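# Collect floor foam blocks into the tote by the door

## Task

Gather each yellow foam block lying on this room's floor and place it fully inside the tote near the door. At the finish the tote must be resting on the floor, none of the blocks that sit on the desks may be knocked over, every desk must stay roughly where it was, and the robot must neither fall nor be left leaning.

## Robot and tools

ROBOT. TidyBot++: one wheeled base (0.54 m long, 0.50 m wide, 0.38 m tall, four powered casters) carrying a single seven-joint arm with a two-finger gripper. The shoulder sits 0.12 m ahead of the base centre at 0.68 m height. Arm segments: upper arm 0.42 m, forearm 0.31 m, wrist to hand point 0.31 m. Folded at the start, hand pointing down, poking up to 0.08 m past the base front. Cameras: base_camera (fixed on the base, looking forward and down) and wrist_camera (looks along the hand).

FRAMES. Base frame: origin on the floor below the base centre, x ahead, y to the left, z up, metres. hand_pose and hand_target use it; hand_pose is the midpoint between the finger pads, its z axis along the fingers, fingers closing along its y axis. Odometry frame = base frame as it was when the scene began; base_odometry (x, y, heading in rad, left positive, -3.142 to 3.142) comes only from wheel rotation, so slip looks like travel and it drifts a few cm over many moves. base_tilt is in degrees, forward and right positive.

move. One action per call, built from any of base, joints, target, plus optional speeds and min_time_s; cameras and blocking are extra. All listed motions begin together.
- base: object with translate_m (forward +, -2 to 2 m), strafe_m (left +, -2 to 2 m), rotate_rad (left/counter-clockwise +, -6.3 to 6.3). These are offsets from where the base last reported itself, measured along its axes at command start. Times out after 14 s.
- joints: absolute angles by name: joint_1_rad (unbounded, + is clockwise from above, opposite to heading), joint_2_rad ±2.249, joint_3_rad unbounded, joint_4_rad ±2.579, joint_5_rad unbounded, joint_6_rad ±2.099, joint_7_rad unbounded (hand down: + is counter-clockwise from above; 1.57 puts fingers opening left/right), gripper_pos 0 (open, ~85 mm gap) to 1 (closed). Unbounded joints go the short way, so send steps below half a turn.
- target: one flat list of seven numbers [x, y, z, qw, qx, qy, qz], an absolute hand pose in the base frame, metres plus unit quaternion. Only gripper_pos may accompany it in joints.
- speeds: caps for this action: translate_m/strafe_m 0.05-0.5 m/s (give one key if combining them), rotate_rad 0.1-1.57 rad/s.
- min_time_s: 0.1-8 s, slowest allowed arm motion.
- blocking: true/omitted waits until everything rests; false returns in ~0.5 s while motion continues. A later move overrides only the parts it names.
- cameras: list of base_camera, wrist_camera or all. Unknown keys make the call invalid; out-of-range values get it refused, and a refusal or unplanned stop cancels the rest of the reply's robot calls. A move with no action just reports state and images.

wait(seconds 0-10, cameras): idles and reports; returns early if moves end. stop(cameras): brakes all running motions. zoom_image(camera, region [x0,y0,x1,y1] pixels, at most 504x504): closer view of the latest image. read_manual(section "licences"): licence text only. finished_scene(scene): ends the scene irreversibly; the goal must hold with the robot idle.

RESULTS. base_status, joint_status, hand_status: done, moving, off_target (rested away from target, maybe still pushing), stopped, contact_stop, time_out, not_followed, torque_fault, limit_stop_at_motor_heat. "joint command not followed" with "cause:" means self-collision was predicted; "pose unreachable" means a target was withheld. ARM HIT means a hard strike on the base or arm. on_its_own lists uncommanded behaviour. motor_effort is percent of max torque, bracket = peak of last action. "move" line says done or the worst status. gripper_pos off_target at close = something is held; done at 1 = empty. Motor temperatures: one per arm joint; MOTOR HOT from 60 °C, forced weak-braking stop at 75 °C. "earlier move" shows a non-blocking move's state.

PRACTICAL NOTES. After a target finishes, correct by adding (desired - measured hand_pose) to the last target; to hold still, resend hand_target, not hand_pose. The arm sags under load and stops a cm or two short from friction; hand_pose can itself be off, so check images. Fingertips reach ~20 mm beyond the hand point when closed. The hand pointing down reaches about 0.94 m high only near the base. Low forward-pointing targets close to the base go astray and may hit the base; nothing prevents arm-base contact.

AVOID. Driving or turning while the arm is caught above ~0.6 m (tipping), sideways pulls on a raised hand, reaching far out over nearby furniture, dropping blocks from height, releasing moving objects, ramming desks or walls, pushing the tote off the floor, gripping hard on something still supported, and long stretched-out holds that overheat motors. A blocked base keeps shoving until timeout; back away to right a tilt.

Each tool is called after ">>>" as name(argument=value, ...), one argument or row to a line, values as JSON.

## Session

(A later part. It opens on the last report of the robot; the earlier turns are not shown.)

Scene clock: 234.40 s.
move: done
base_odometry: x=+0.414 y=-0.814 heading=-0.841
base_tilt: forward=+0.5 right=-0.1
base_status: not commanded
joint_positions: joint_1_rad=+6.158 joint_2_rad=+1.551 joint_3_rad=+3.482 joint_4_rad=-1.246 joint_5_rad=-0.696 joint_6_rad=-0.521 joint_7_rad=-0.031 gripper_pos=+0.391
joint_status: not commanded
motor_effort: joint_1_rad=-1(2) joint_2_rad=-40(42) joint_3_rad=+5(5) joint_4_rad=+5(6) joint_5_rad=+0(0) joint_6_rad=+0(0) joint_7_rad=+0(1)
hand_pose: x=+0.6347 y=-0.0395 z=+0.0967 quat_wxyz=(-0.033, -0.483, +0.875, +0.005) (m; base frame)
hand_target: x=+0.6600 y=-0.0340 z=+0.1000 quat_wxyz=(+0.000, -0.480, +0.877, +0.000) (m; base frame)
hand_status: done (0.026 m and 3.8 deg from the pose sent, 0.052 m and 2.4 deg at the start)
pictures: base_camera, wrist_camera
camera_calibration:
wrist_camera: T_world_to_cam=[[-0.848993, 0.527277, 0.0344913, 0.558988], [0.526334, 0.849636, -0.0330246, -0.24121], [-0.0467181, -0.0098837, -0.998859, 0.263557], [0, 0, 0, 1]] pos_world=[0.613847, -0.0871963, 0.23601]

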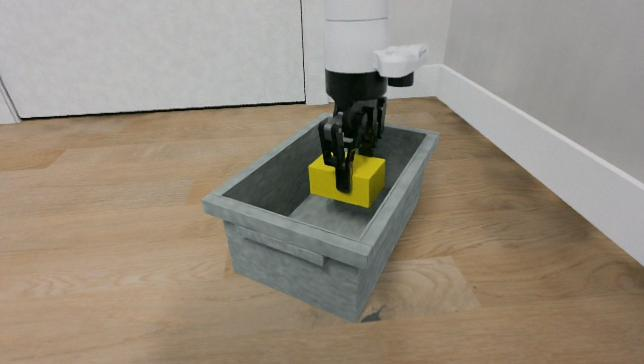

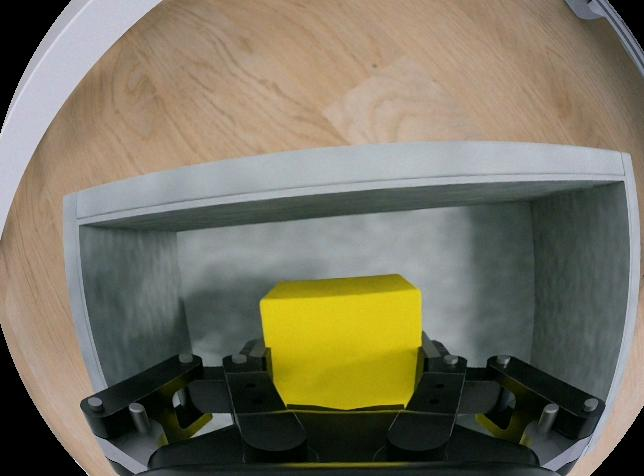

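Centred. Lower and release, opening partially.

>>> move(
  target=[0.662,-0.034,0.057,0,0.48,-0.877,0],
)

>>> move(
  joints={"gripper_pos":0.2},
  cameras=["all"],
)

>>> move(
  target=[0.66,-0.034,0.22,0,0.48,-0.877,0],
)

>>> move(
  target=[0.45,0,0.45,0,0.83,-0.557,0],
  cameras=["base_camera"],
)

>>> move(
  joints={"joint_1_rad":6.284,"joint_2_rad":-0.331,"joint_3_rad":3.105,"joint_4_rad":-2.544,"joint_5_rad":0.026,"joint_6_rad":0.0,"joint_7_rad":1.594,"gripper_pos":0},
)

Scene clock: 246.40 s.
move: done
base_odometry: x=+0.414 y=-0.814 heading=-0.841
base_tilt: forward=+0.5 right=-0.1
base_status: not commanded
joint_positions: joint_1_rad=+6.168 joint_2_rad=+1.648 joint_3_rad=+3.474 joint_4_rad=-1.134 joint_5_rad=-0.696 joint_6_rad=-0.517 joint_7_rad=-0.031 gripper_pos=+0.391
joint_status: not commanded
motor_effort: joint_1_rad=-1(1) joint_2_rad=-40(42) joint_3_rad=+4(5) joint_4_rad=+5(6) joint_5_rad=+0(0) joint_6_rad=+0(1) joint_7_rad=-1(1)
hand_pose: x=+0.6412 y=-0.0352 z=+0.0557 quat_wxyz=(-0.026, -0.495, +0.869, +0.006) (m; base frame)
hand_target: x=+0.6620 y=-0.0340 z=+0.0570 quat_wxyz=(+0.000, -0.480, +0.877, +0.000) (m; base frame)
hand_status: done (0.021 m and 3.7 deg from the pose sent, 0.048 m and 3.8 deg at the start)
pictures: none

Scene clock: 247.17 s.
move: done
base_odometry: x=+0.414 y=-0.814 heading=-0.841
base_tilt: forward=+0.5 right=-0.1
base_status: not commanded
joint_positions: joint_1_rad=+6.168 joint_2_rad=+1.648 joint_3_rad=+3.474 joint_4_rad=-1.134 joint_5_rad=-0.696 joint_6_rad=-0.517 joint_7_rad=-0.031 gripper_pos=+0.200
joint_status: all done
motor_effort: joint_1_rad=-1(1) joint_2_rad=-40(40) joint_3_rad=+4(5) joint_4_rad=+5(5) joint_5_rad=+0(0) joint_6_rad=+0(0) joint_7_rad=+0(1)
hand_pose: x=+0.6412 y=-0.0352 z=+0.0557 quat_wxyz=(-0.026, -0.495, +0.869, +0.006) (m; base frame)
hand_target: x=+0.6620 y=-0.0340 z=+0.0570 quat_wxyz=(+0.000, -0.480, +0.877, +0.000) (m; base frame)
hand_status: not commanded
pictures: base_camera, wrist_camera
camera_calibration:
wrist_camera: T_world_to_cam=[[-0.863224, 0.503915, 0.0302331, 0.572155], [0.503517, 0.86375, -0.0201436, -0.235183], [-0.0362645, -0.00216555, -0.99934, 0.216674], [0, 0, 0, 1]] pos_world=[0.620174, -0.0847096, 0.194496]

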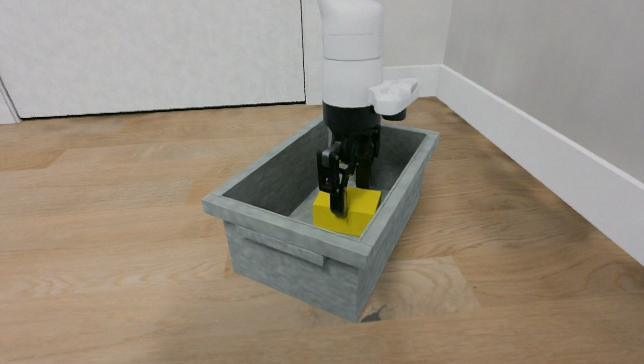

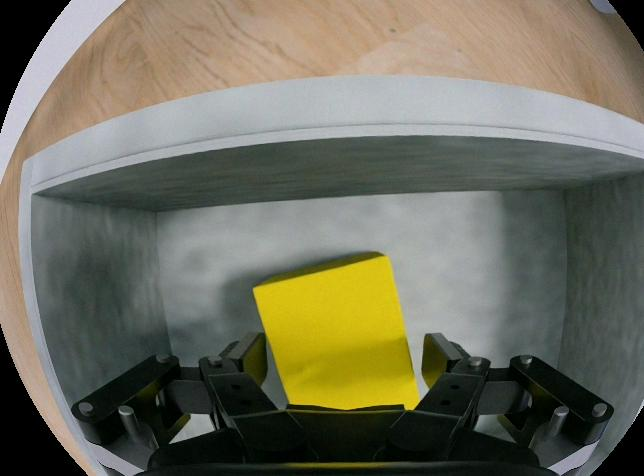

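Scene clock: 248.83 s.
move: done
base_odometry: x=+0.414 y=-0.814 heading=-0.841
base_tilt: forward=+0.5 right=-0.1
base_status: not commanded
joint_positions: joint_1_rad=+6.156 joint_2_rad=+1.314 joint_3_rad=+3.493 joint_4_rad=-1.408 joint_5_rad=-0.696 joint_6_rad=-0.530 joint_7_rad=-0.031 gripper_pos=+0.200
joint_status: not commanded
motor_effort: joint_1_rad=-1(2) joint_2_rad=-39(43) joint_3_rad=+5(5) joint_4_rad=+6(7) joint_5_rad=+0(1) joint_6_rad=+0(1) joint_7_rad=-1(1)
hand_pose: x=+0.6638 y=-0.0404 z=+0.2045 quat_wxyz=(+0.004, -0.459, +0.888, -0.007) (m; base frame)
hand_target: x=+0.6600 y=-0.0340 z=+0.2200 quat_wxyz=(+0.000, -0.480, +0.877, +0.000) (m; base frame)
hand_status: done (0.017 m and 2.8 deg from the pose sent, 0.165 m and 3.7 deg at the start)
pictures: none

Scene clock: 251.23 s.
move: done
base_odometry: x=+0.414 y=-0.814 heading=-0.841
base_tilt: forward=+0.4 right=-0.1
base_status: not commanded
joint_positions: joint_1_rad=+6.065 joint_2_rad=+0.551 joint_3_rad=+3.479 joint_4_rad=-2.212 joint_5_rad=-0.428 joint_6_rad=-0.479 joint_7_rad=+0.693 gripper_pos=+0.200
joint_status: not commanded
motor_effort: joint_1_rad=-1(1) joint_2_rad=-23(41) joint_3_rad=+2(5) joint_4_rad=+6(7) joint_5_rad=+0(1) joint_6_rad=+0(1) joint_7_rad=-1(1)
hand_pose: x=+0.4466 y=-0.0033 z=+0.4425 quat_wxyz=(-0.003, -0.783, +0.621, +0.020) (m; base frame)
hand_target: x=+0.4500 y=+0.0000 z=+0.4500 quat_wxyz=(+0.000, -0.830, +0.557, +0.000) (m; base frame)
hand_status: done (0.009 m and 9.4 deg from the pose sent, 0.328 m and 57.6 deg at the start)
pictures: base_camera

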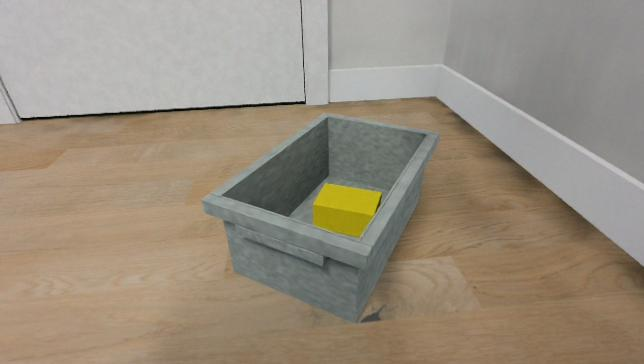

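Scene clock: 253.70 s.
move: done
base_odometry: x=+0.414 y=-0.814 heading=-0.841
base_tilt: forward=+0.4 right=-0.1
base_status: not commanded
joint_positions: joint_1_rad=+6.266 joint_2_rad=-0.317 joint_3_rad=+3.122 joint_4_rad=-2.521 joint_5_rad=-0.030 joint_6_rad=-0.039 joint_7_rad=+1.515 gripper_pos=+0.000
joint_status: all done
motor_effort: joint_1_rad=+0(2) joint_2_rad=-6(25) joint_3_rad=+1(3) joint_4_rad=+16(17) joint_5_rad=+0(1) joint_6_rad=+8(8) joint_7_rad=-1(2)
hand_pose: x=+0.4844 y=+0.0149 z=+0.7015 quat_wxyz=(+0.024, -0.901, +0.021, -0.434) (m; base frame)
hand_target: x=+0.4826 y=+0.0139 z=+0.7047 quat_wxyz=(-0.009, -0.893, -0.040, -0.448) (m; base frame)
hand_status: not commanded
pictures: none

>>> move(
  base={"translate_m":-0.2},
)

>>> move(
  base={"rotate_rad":1.2},
  cameras=["all"],
)

Scene clock: 263.23 s.
move: done
base_odometry: x=+0.280 y=-0.665 heading=-0.841
base_tilt: forward=+0.4 right=-0.1
base_status: done
joint_positions: joint_1_rad=+6.267 joint_2_rad=-0.332 joint_3_rad=+3.120 joint_4_rad=-2.530 joint_5_rad=-0.029 joint_6_rad=-0.034 joint_7_rad=+1.517 gripper_pos=+0.000
joint_status: not commanded
motor_effort: joint_1_rad=+0(1) joint_2_rad=-5(9) joint_3_rad=+1(2) joint_4_rad=+16(17) joint_5_rad=+0(0) joint_6_rad=+8(8) joint_7_rad=-1(1)
hand_pose: x=+0.4816 y=+0.0151 z=+0.7039 quat_wxyz=(+0.024, -0.898, +0.019, -0.439) (m; base frame)
hand_target: x=+0.4826 y=+0.0139 z=+0.7047 quat_wxyz=(-0.009, -0.893, -0.040, -0.448) (m; base frame)
hand_status: not commanded
pictures: none

Scene clock: 265.27 s.
move: done
base_odometry: x=+0.280 y=-0.665 heading=+0.358
base_tilt: forward=+0.4 right=-0.1
base_status: done
joint_positions: joint_1_rad=+6.271 joint_2_rad=-0.332 joint_3_rad=+3.115 joint_4_rad=-2.530 joint_5_rad=-0.029 joint_6_rad=-0.033 joint_7_rad=+1.517 gripper_pos=+0.000
joint_status: not commanded
motor_effort: joint_1_rad=-1(2) joint_2_rad=-5(6) joint_3_rad=+1(2) joint_4_rad=+16(17) joint_5_rad=+0(0) joint_6_rad=+8(8) joint_7_rad=+0(1)
hand_pose: x=+0.4815 y=+0.0155 z=+0.7039 quat_wxyz=(+0.023, -0.898, +0.018, -0.439) (m; base frame)
hand_target: x=+0.4826 y=+0.0139 z=+0.7047 quat_wxyz=(-0.009, -0.893, -0.040, -0.448) (m; base frame)
hand_status: not commanded
pictures: base_camera, wrist_camera
camera_calibration:
wrist_camera: T_world_to_cam=[[-0.00285353, -0.998439, -0.0557726, 0.0586723], [-0.629393, 0.0451334, -0.775776, 0.904532], [0.777082, 0.0328891, -0.628539, 0.205494], [0, 0, 0, 1]] pos_world=[0.409787, 0.0109975, 0.834147]

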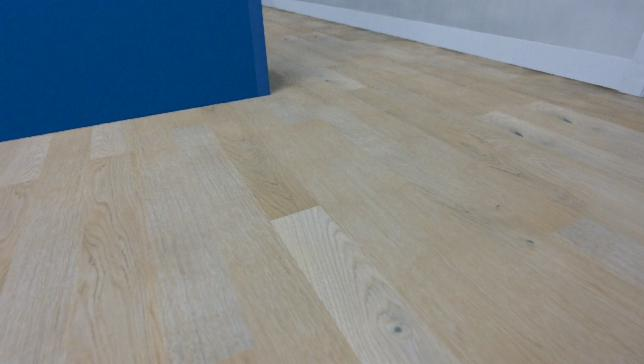

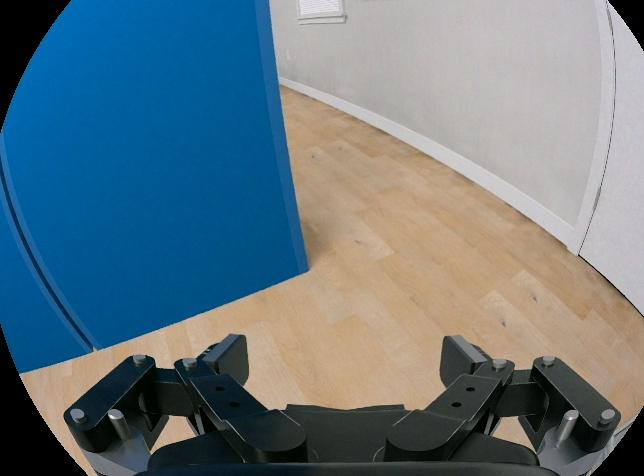

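>>> move(
  base={"translate_m":1.35,"strafe_m":-0.27},
  cameras=["wrist_camera"],
)

>>> move(
  joints={"joint_1_rad":5.3,"joint_6_rad":0.2},
  cameras=["wrist_camera"],
)

Scene clock: 280.30 s.
move: done
base_odometry: x=+1.640 y=-0.445 heading=+0.359
base_tilt: forward=+0.4 right=-0.1
base_status: done
joint_positions: joint_1_rad=+6.271 joint_2_rad=-0.331 joint_3_rad=+3.115 joint_4_rad=-2.530 joint_5_rad=-0.029 joint_6_rad=-0.033 joint_7_rad=+1.517 gripper_pos=+0.000
joint_status: not commanded
motor_effort: joint_1_rad=+0(1) joint_2_rad=-6(7) joint_3_rad=+1(2) joint_4_rad=+17(17) joint_5_rad=+0(0) joint_6_rad=+8(8) joint_7_rad=-1(1)
hand_pose: x=+0.4816 y=+0.0155 z=+0.7037 quat_wxyz=(+0.023, -0.898, +0.018, -0.439) (m; base frame)
hand_target: x=+0.4826 y=+0.0139 z=+0.7047 quat_wxyz=(-0.009, -0.893, -0.040, -0.448) (m; base frame)
hand_status: not commanded
pictures: wrist_camera
camera_calibration:
wrist_camera: T_world_to_cam=[[-0.00286957, -0.998439, -0.0557739, 0.0587689], [-0.629563, 0.0451374, -0.775638, 0.90439], [0.776944, 0.0328874, -0.62871, 0.205486], [0, 0, 0, 1]] pos_world=[0.409888, 0.0110975, 0.833948]

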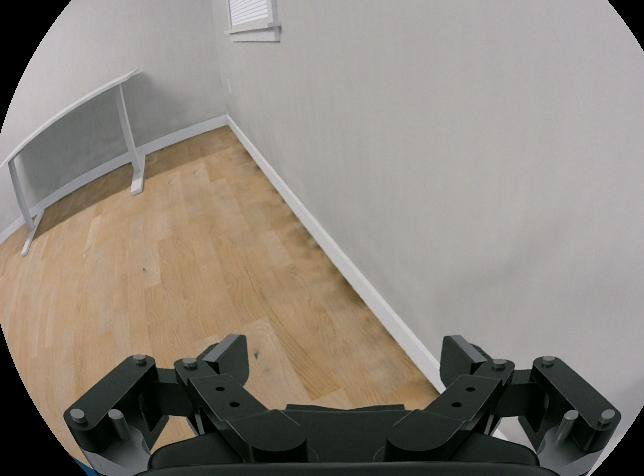

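Scene clock: 282.57 s.
move: done
base_odometry: x=+1.640 y=-0.445 heading=+0.359
base_tilt: forward=+0.5 right=-0.1
base_status: not commanded
joint_positions: joint_1_rad=+5.317 joint_2_rad=-0.331 joint_3_rad=+3.115 joint_4_rad=-2.530 joint_5_rad=-0.029 joint_6_rad=+0.161 joint_7_rad=+1.517 gripper_pos=+0.000
joint_status: all done
motor_effort: joint_1_rad=-1(2) joint_2_rad=-6(6) joint_3_rad=+1(2) joint_4_rad=+17(17) joint_5_rad=+0(0) joint_6_rad=+9(9) joint_7_rad=+0(1)
hand_pose: x=+0.3348 y=+0.3310 z=+0.7545 quat_wxyz=(+0.263, -0.765, -0.375, -0.453) (m; base frame)
hand_target: x=+0.3237 y=+0.3390 z=+0.7579 quat_wxyz=(+0.247, -0.725, -0.433, -0.474) (m; base frame)
hand_status: not commanded
pictures: wrist_camera
camera_calibration:
wrist_camera: T_world_to_cam=[[0.8176, -0.572742, -0.0591386, -0.0368986], [-0.311411, -0.353464, -0.882092, 0.942972], [0.484308, 0.739615, -0.46735, 0.0834403], [0, 0, 0, 1]] pos_world=[0.283409, 0.25046, 0.868602]

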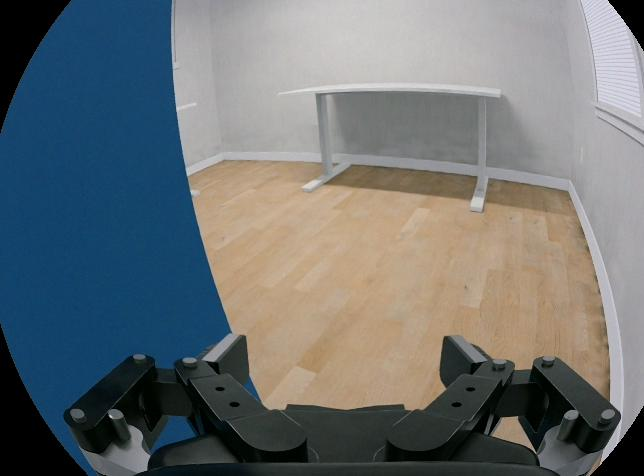

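>>> move(
  base={"translate_m":0.8,"strafe_m":0.35},
  joints={"joint_1_rad":6.284},
)

>>> move(
  base={"rotate_rad":1.4},
  cameras=["all"],
)

>>> move(
  base={"rotate_rad":0.7},
  cameras=["all"],
)

Scene clock: 292.80 s.
move: done
base_odometry: x=+2.266 y=+0.164 heading=+0.358
base_tilt: forward=+0.4 right=-0.1
base_status: done
joint_positions: joint_1_rad=+6.266 joint_2_rad=-0.327 joint_3_rad=+3.113 joint_4_rad=-2.530 joint_5_rad=-0.028 joint_6_rad=+0.167 joint_7_rad=+1.517 gripper_pos=+0.000
joint_status: all done
motor_effort: joint_1_rad=+0(2) joint_2_rad=-6(8) joint_3_rad=+1(2) joint_4_rad=+16(18) joint_5_rad=+0(0) joint_6_rad=+9(9) joint_7_rad=-1(1)
hand_pose: x=+0.5147 y=+0.0179 z=+0.7546 quat_wxyz=(+0.027, -0.851, +0.015, -0.524) (m; base frame)
hand_target: x=+0.5146 y=+0.0173 z=+0.7579 quat_wxyz=(-0.007, -0.844, -0.039, -0.535) (m; base frame)
hand_status: not commanded
pictures: none

Scene clock: 295.00 s.
move: done
base_odometry: x=+2.266 y=+0.164 heading=+1.757
base_tilt: forward=+0.4 right=-0.1
base_status: done
joint_positions: joint_1_rad=+6.271 joint_2_rad=-0.327 joint_3_rad=+3.111 joint_4_rad=-2.530 joint_5_rad=-0.027 joint_6_rad=+0.167 joint_7_rad=+1.517 gripper_pos=+0.000
joint_status: not commanded
motor_effort: joint_1_rad=-1(2) joint_2_rad=-6(7) joint_3_rad=+1(2) joint_4_rad=+17(17) joint_5_rad=+0(0) joint_6_rad=+9(9) joint_7_rad=+0(1)
hand_pose: x=+0.5148 y=+0.0168 z=+0.7546 quat_wxyz=(+0.026, -0.851, +0.015, -0.524) (m; base frame)
hand_target: x=+0.5146 y=+0.0173 z=+0.7579 quat_wxyz=(-0.007, -0.844, -0.039, -0.535) (m; base frame)
hand_status: not commanded
pictures: base_camera, wrist_camera
camera_calibration:
wrist_camera: T_world_to_cam=[[0.00975374, -0.998355, -0.0564914, 0.0569463], [-0.466964, 0.0454082, -0.88311, 0.962153], [0.884223, 0.0349931, -0.465753, 0.0334786], [0, 0, 0, 1]] pos_world=[0.419133, 0.0119915, 0.868496]

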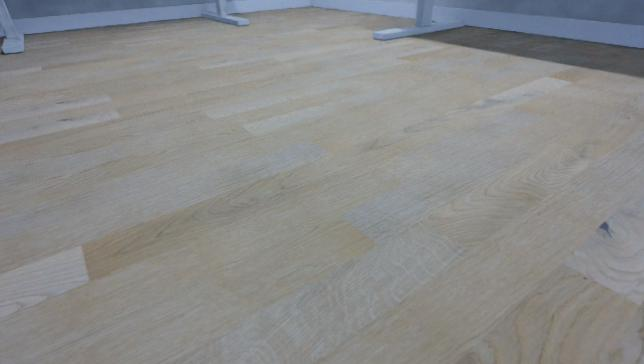

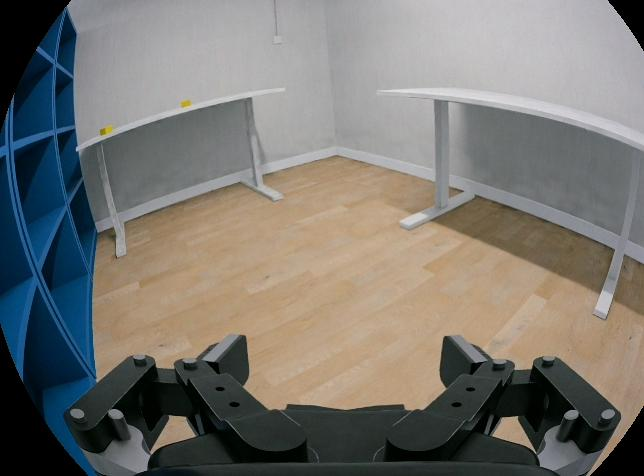

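Scene clock: 296.63 s.
move: done
base_odometry: x=+2.266 y=+0.164 heading=+2.456
base_tilt: forward=+0.4 right=-0.1
base_status: done
joint_positions: joint_1_rad=+6.273 joint_2_rad=-0.327 joint_3_rad=+3.110 joint_4_rad=-2.530 joint_5_rad=-0.026 joint_6_rad=+0.167 joint_7_rad=+1.517 gripper_pos=+0.000
joint_status: not commanded
motor_effort: joint_1_rad=+0(2) joint_2_rad=-6(7) joint_3_rad=+1(2) joint_4_rad=+17(17) joint_5_rad=+0(1) joint_6_rad=+9(9) joint_7_rad=+0(1)
hand_pose: x=+0.5148 y=+0.0165 z=+0.7546 quat_wxyz=(+0.025, -0.851, +0.015, -0.524) (m; base frame)
hand_target: x=+0.5146 y=+0.0173 z=+0.7579 quat_wxyz=(-0.007, -0.844, -0.039, -0.535) (m; base frame)
hand_status: not commanded
pictures: base_camera, wrist_camera
camera_calibration:
wrist_camera: T_world_to_cam=[[0.00931609, -0.99841, -0.0555941, 0.0562487], [-0.466882, 0.0448215, -0.883183, 0.962104], [0.88427, 0.0341837, -0.465723, 0.0333977], [0, 0, 0, 1]] pos_world=[0.419133, 0.0118946, 0.868395]

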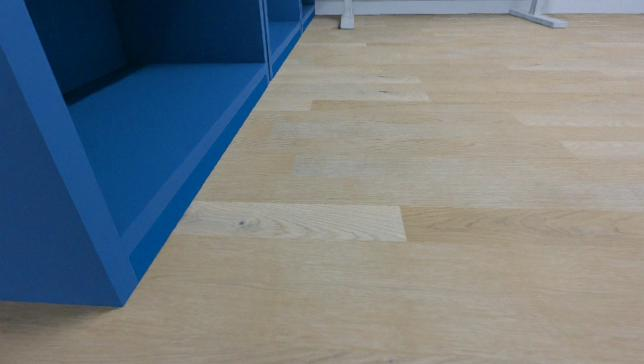

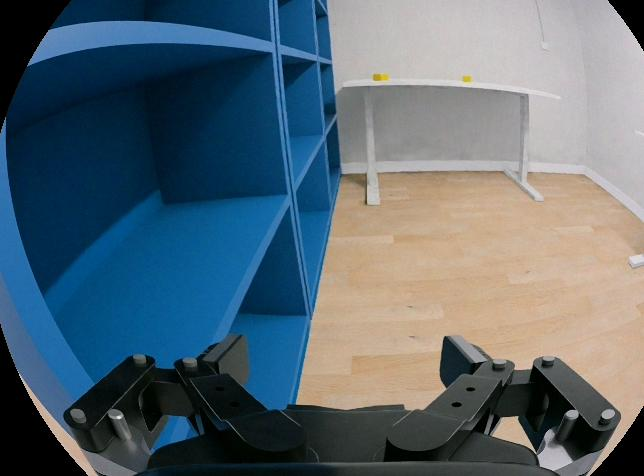

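>>> zoom_image(
  camera="wrist_camera",
  region=[300, 60, 644, 300],
)

>>> move(
  base={"translate_m":1.1,"strafe_m":-0.35},
  cameras=["all"],
)

>>> move(
  base={"rotate_rad":-1.4},
  cameras=["all"],
)

>>> move(
  base={"rotate_rad":-1.2},
  cameras=["all"],
)

>>> move(
  base={"rotate_rad":-1.3},
  cameras=["wrist_camera"],
)

Scaled by 1.465.

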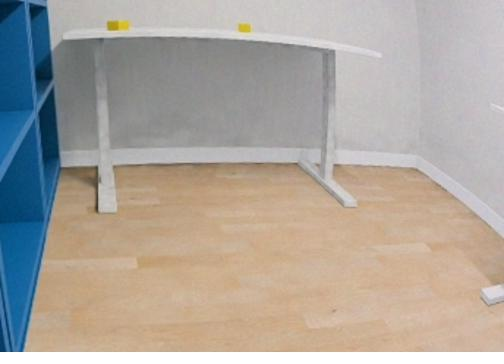

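Scene clock: 320.97 s.
move: done
base_odometry: x=+1.635 y=+1.131 heading=+2.458
base_tilt: forward=+0.5 right=-0.1
base_status: done
joint_positions: joint_1_rad=+6.273 joint_2_rad=-0.328 joint_3_rad=+3.110 joint_4_rad=-2.530 joint_5_rad=-0.026 joint_6_rad=+0.167 joint_7_rad=+1.517 gripper_pos=+0.000
joint_status: not commanded
motor_effort: joint_1_rad=-1(2) joint_2_rad=-6(8) joint_3_rad=+1(2) joint_4_rad=+17(18) joint_5_rad=+0(0) joint_6_rad=+8(9) joint_7_rad=-1(1)
hand_pose: x=+0.5148 y=+0.0165 z=+0.7549 quat_wxyz=(+0.025, -0.851, +0.015, -0.525) (m; base frame)
hand_target: x=+0.5146 y=+0.0173 z=+0.7579 quat_wxyz=(-0.007, -0.844, -0.039, -0.535) (m; base frame)
hand_status: not commanded
pictures: base_camera, wrist_camera
camera_calibration:
wrist_camera: T_world_to_cam=[[0.00937839, -0.99841, -0.0555843, 0.0562316], [-0.465894, 0.0448221, -0.883705, 0.962359], [0.884791, 0.0341841, -0.464733, 0.0325499], [0, 0, 0, 1]] pos_world=[0.41903, 0.0118946, 0.868693]

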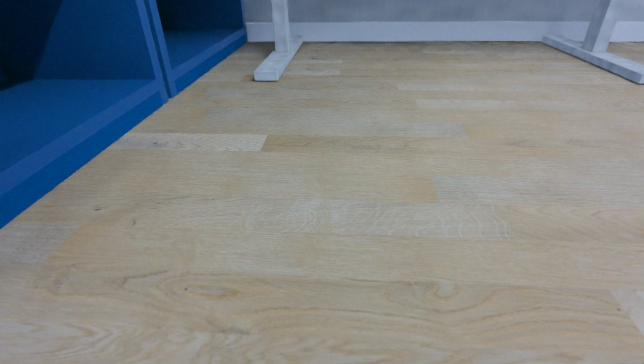

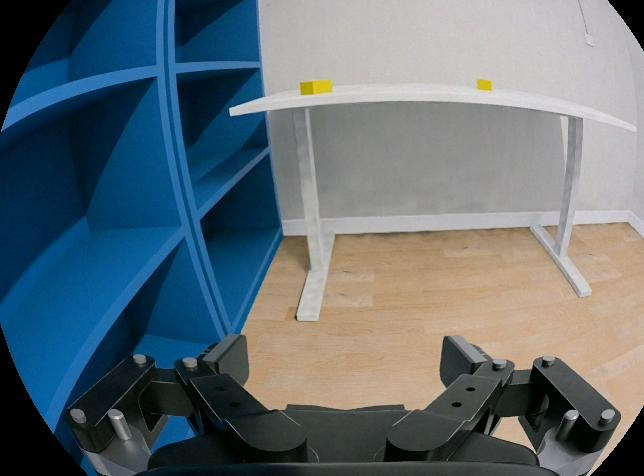

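Scene clock: 323.17 s.
move: done
base_odometry: x=+1.636 y=+1.131 heading=+1.059
base_tilt: forward=+0.4 right=-0.1
base_status: done
joint_positions: joint_1_rad=+6.276 joint_2_rad=-0.328 joint_3_rad=+3.110 joint_4_rad=-2.530 joint_5_rad=-0.026 joint_6_rad=+0.167 joint_7_rad=+1.517 gripper_pos=+0.000
joint_status: not commanded
motor_effort: joint_1_rad=-1(2) joint_2_rad=-6(7) joint_3_rad=+1(2) joint_4_rad=+17(17) joint_5_rad=+0(0) joint_6_rad=+9(9) joint_7_rad=-1(1)
hand_pose: x=+0.5149 y=+0.0158 z=+0.7549 quat_wxyz=(+0.025, -0.851, +0.016, -0.525) (m; base frame)
hand_target: x=+0.5146 y=+0.0173 z=+0.7579 quat_wxyz=(-0.007, -0.844, -0.039, -0.535) (m; base frame)
hand_status: not commanded
pictures: base_camera, wrist_camera
camera_calibration:
wrist_camera: T_world_to_cam=[[0.00746107, -0.998437, -0.0553878, 0.0562684], [-0.465831, 0.0455419, -0.883701, 0.962395], [0.884842, 0.0323947, -0.464763, 0.0325051], [0, 0, 0, 1]] pos_world=[0.419132, 0.0112982, 0.868693]

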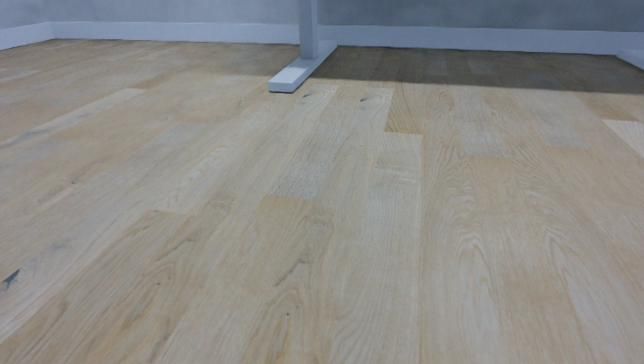

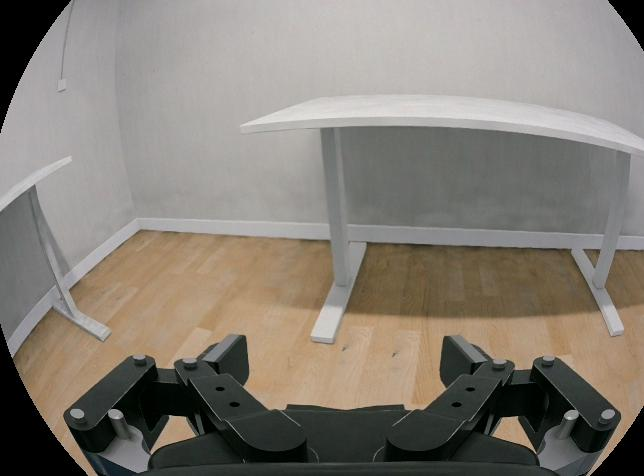

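Scene clock: 325.20 s.
move: done
base_odometry: x=+1.636 y=+1.131 heading=-0.140
base_tilt: forward=+0.4 right=-0.1
base_status: done
joint_positions: joint_1_rad=+6.277 joint_2_rad=-0.328 joint_3_rad=+3.109 joint_4_rad=-2.530 joint_5_rad=-0.026 joint_6_rad=+0.167 joint_7_rad=+1.517 gripper_pos=+0.000
joint_status: not commanded
motor_effort: joint_1_rad=-1(2) joint_2_rad=-6(7) joint_3_rad=+1(2) joint_4_rad=+17(17) joint_5_rad=+0(0) joint_6_rad=+9(9) joint_7_rad=-1(1)
hand_pose: x=+0.5149 y=+0.0154 z=+0.7549 quat_wxyz=(+0.024, -0.851, +0.016, -0.525) (m; base frame)
hand_target: x=+0.5146 y=+0.0173 z=+0.7579 quat_wxyz=(-0.007, -0.844, -0.039, -0.535) (m; base frame)
hand_status: not commanded
pictures: base_camera, wrist_camera
camera_calibration:
wrist_camera: T_world_to_cam=[[0.00665792, -0.998453, -0.0552021, 0.0562459], [-0.465761, 0.0457534, -0.883727, 0.962395], [0.884886, 0.0315948, -0.464736, 0.0324774], [0, 0, 0, 1]] pos_world=[0.419133, 0.0110999, 0.868693]

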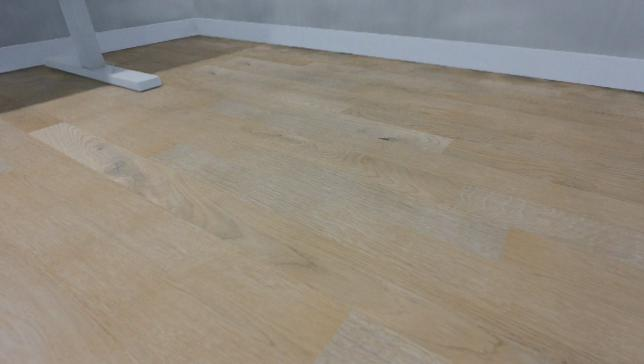

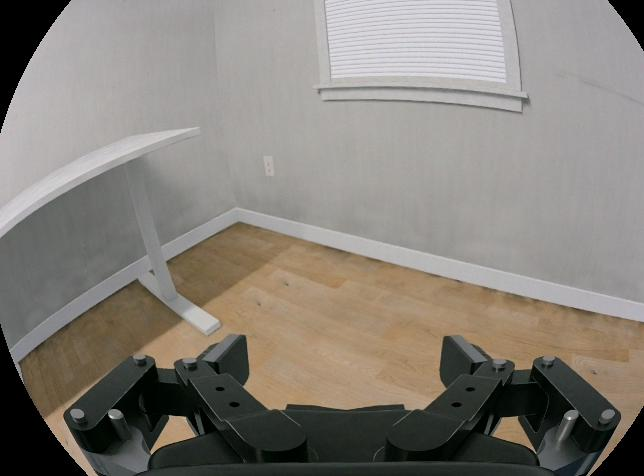

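Scene clock: 327.30 s.
move: done
base_odometry: x=+1.636 y=+1.131 heading=-1.439
base_tilt: forward=+0.4 right=-0.1
base_status: done
joint_positions: joint_1_rad=+6.278 joint_2_rad=-0.328 joint_3_rad=+3.109 joint_4_rad=-2.530 joint_5_rad=-0.026 joint_6_rad=+0.167 joint_7_rad=+1.517 gripper_pos=+0.000
joint_status: not commanded
motor_effort: joint_1_rad=-1(2) joint_2_rad=-6(7) joint_3_rad=+1(2) joint_4_rad=+17(17) joint_5_rad=+0(0) joint_6_rad=+8(9) joint_7_rad=-1(1)
hand_pose: x=+0.5149 y=+0.0152 z=+0.7549 quat_wxyz=(+0.024, -0.851, +0.017, -0.525) (m; base frame)
hand_target: x=+0.5146 y=+0.0173 z=+0.7579 quat_wxyz=(-0.007, -0.844, -0.039, -0.535) (m; base frame)
hand_status: not commanded
pictures: wrist_camera
camera_calibration:
wrist_camera: T_world_to_cam=[[0.00603647, -0.998462, -0.0551021, 0.0562211], [-0.465739, 0.0459545, -0.883728, 0.962394], [0.884902, 0.0309978, -0.464745, 0.032491], [0, 0, 0, 1]] pos_world=[0.419134, 0.0109012, 0.868693]

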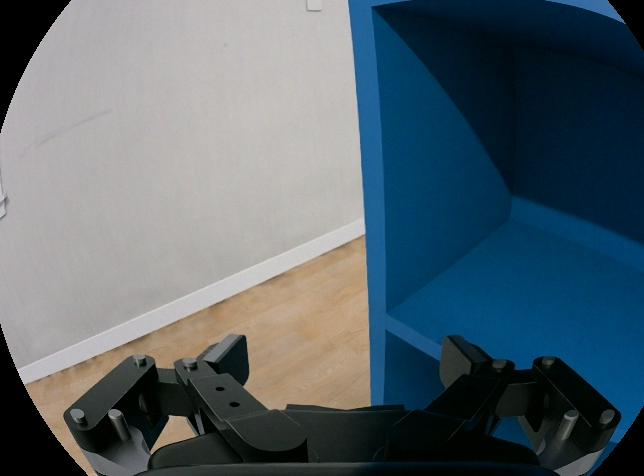

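>>> finished_scene(
  scene=2,
)

The scene is finished: the task was done.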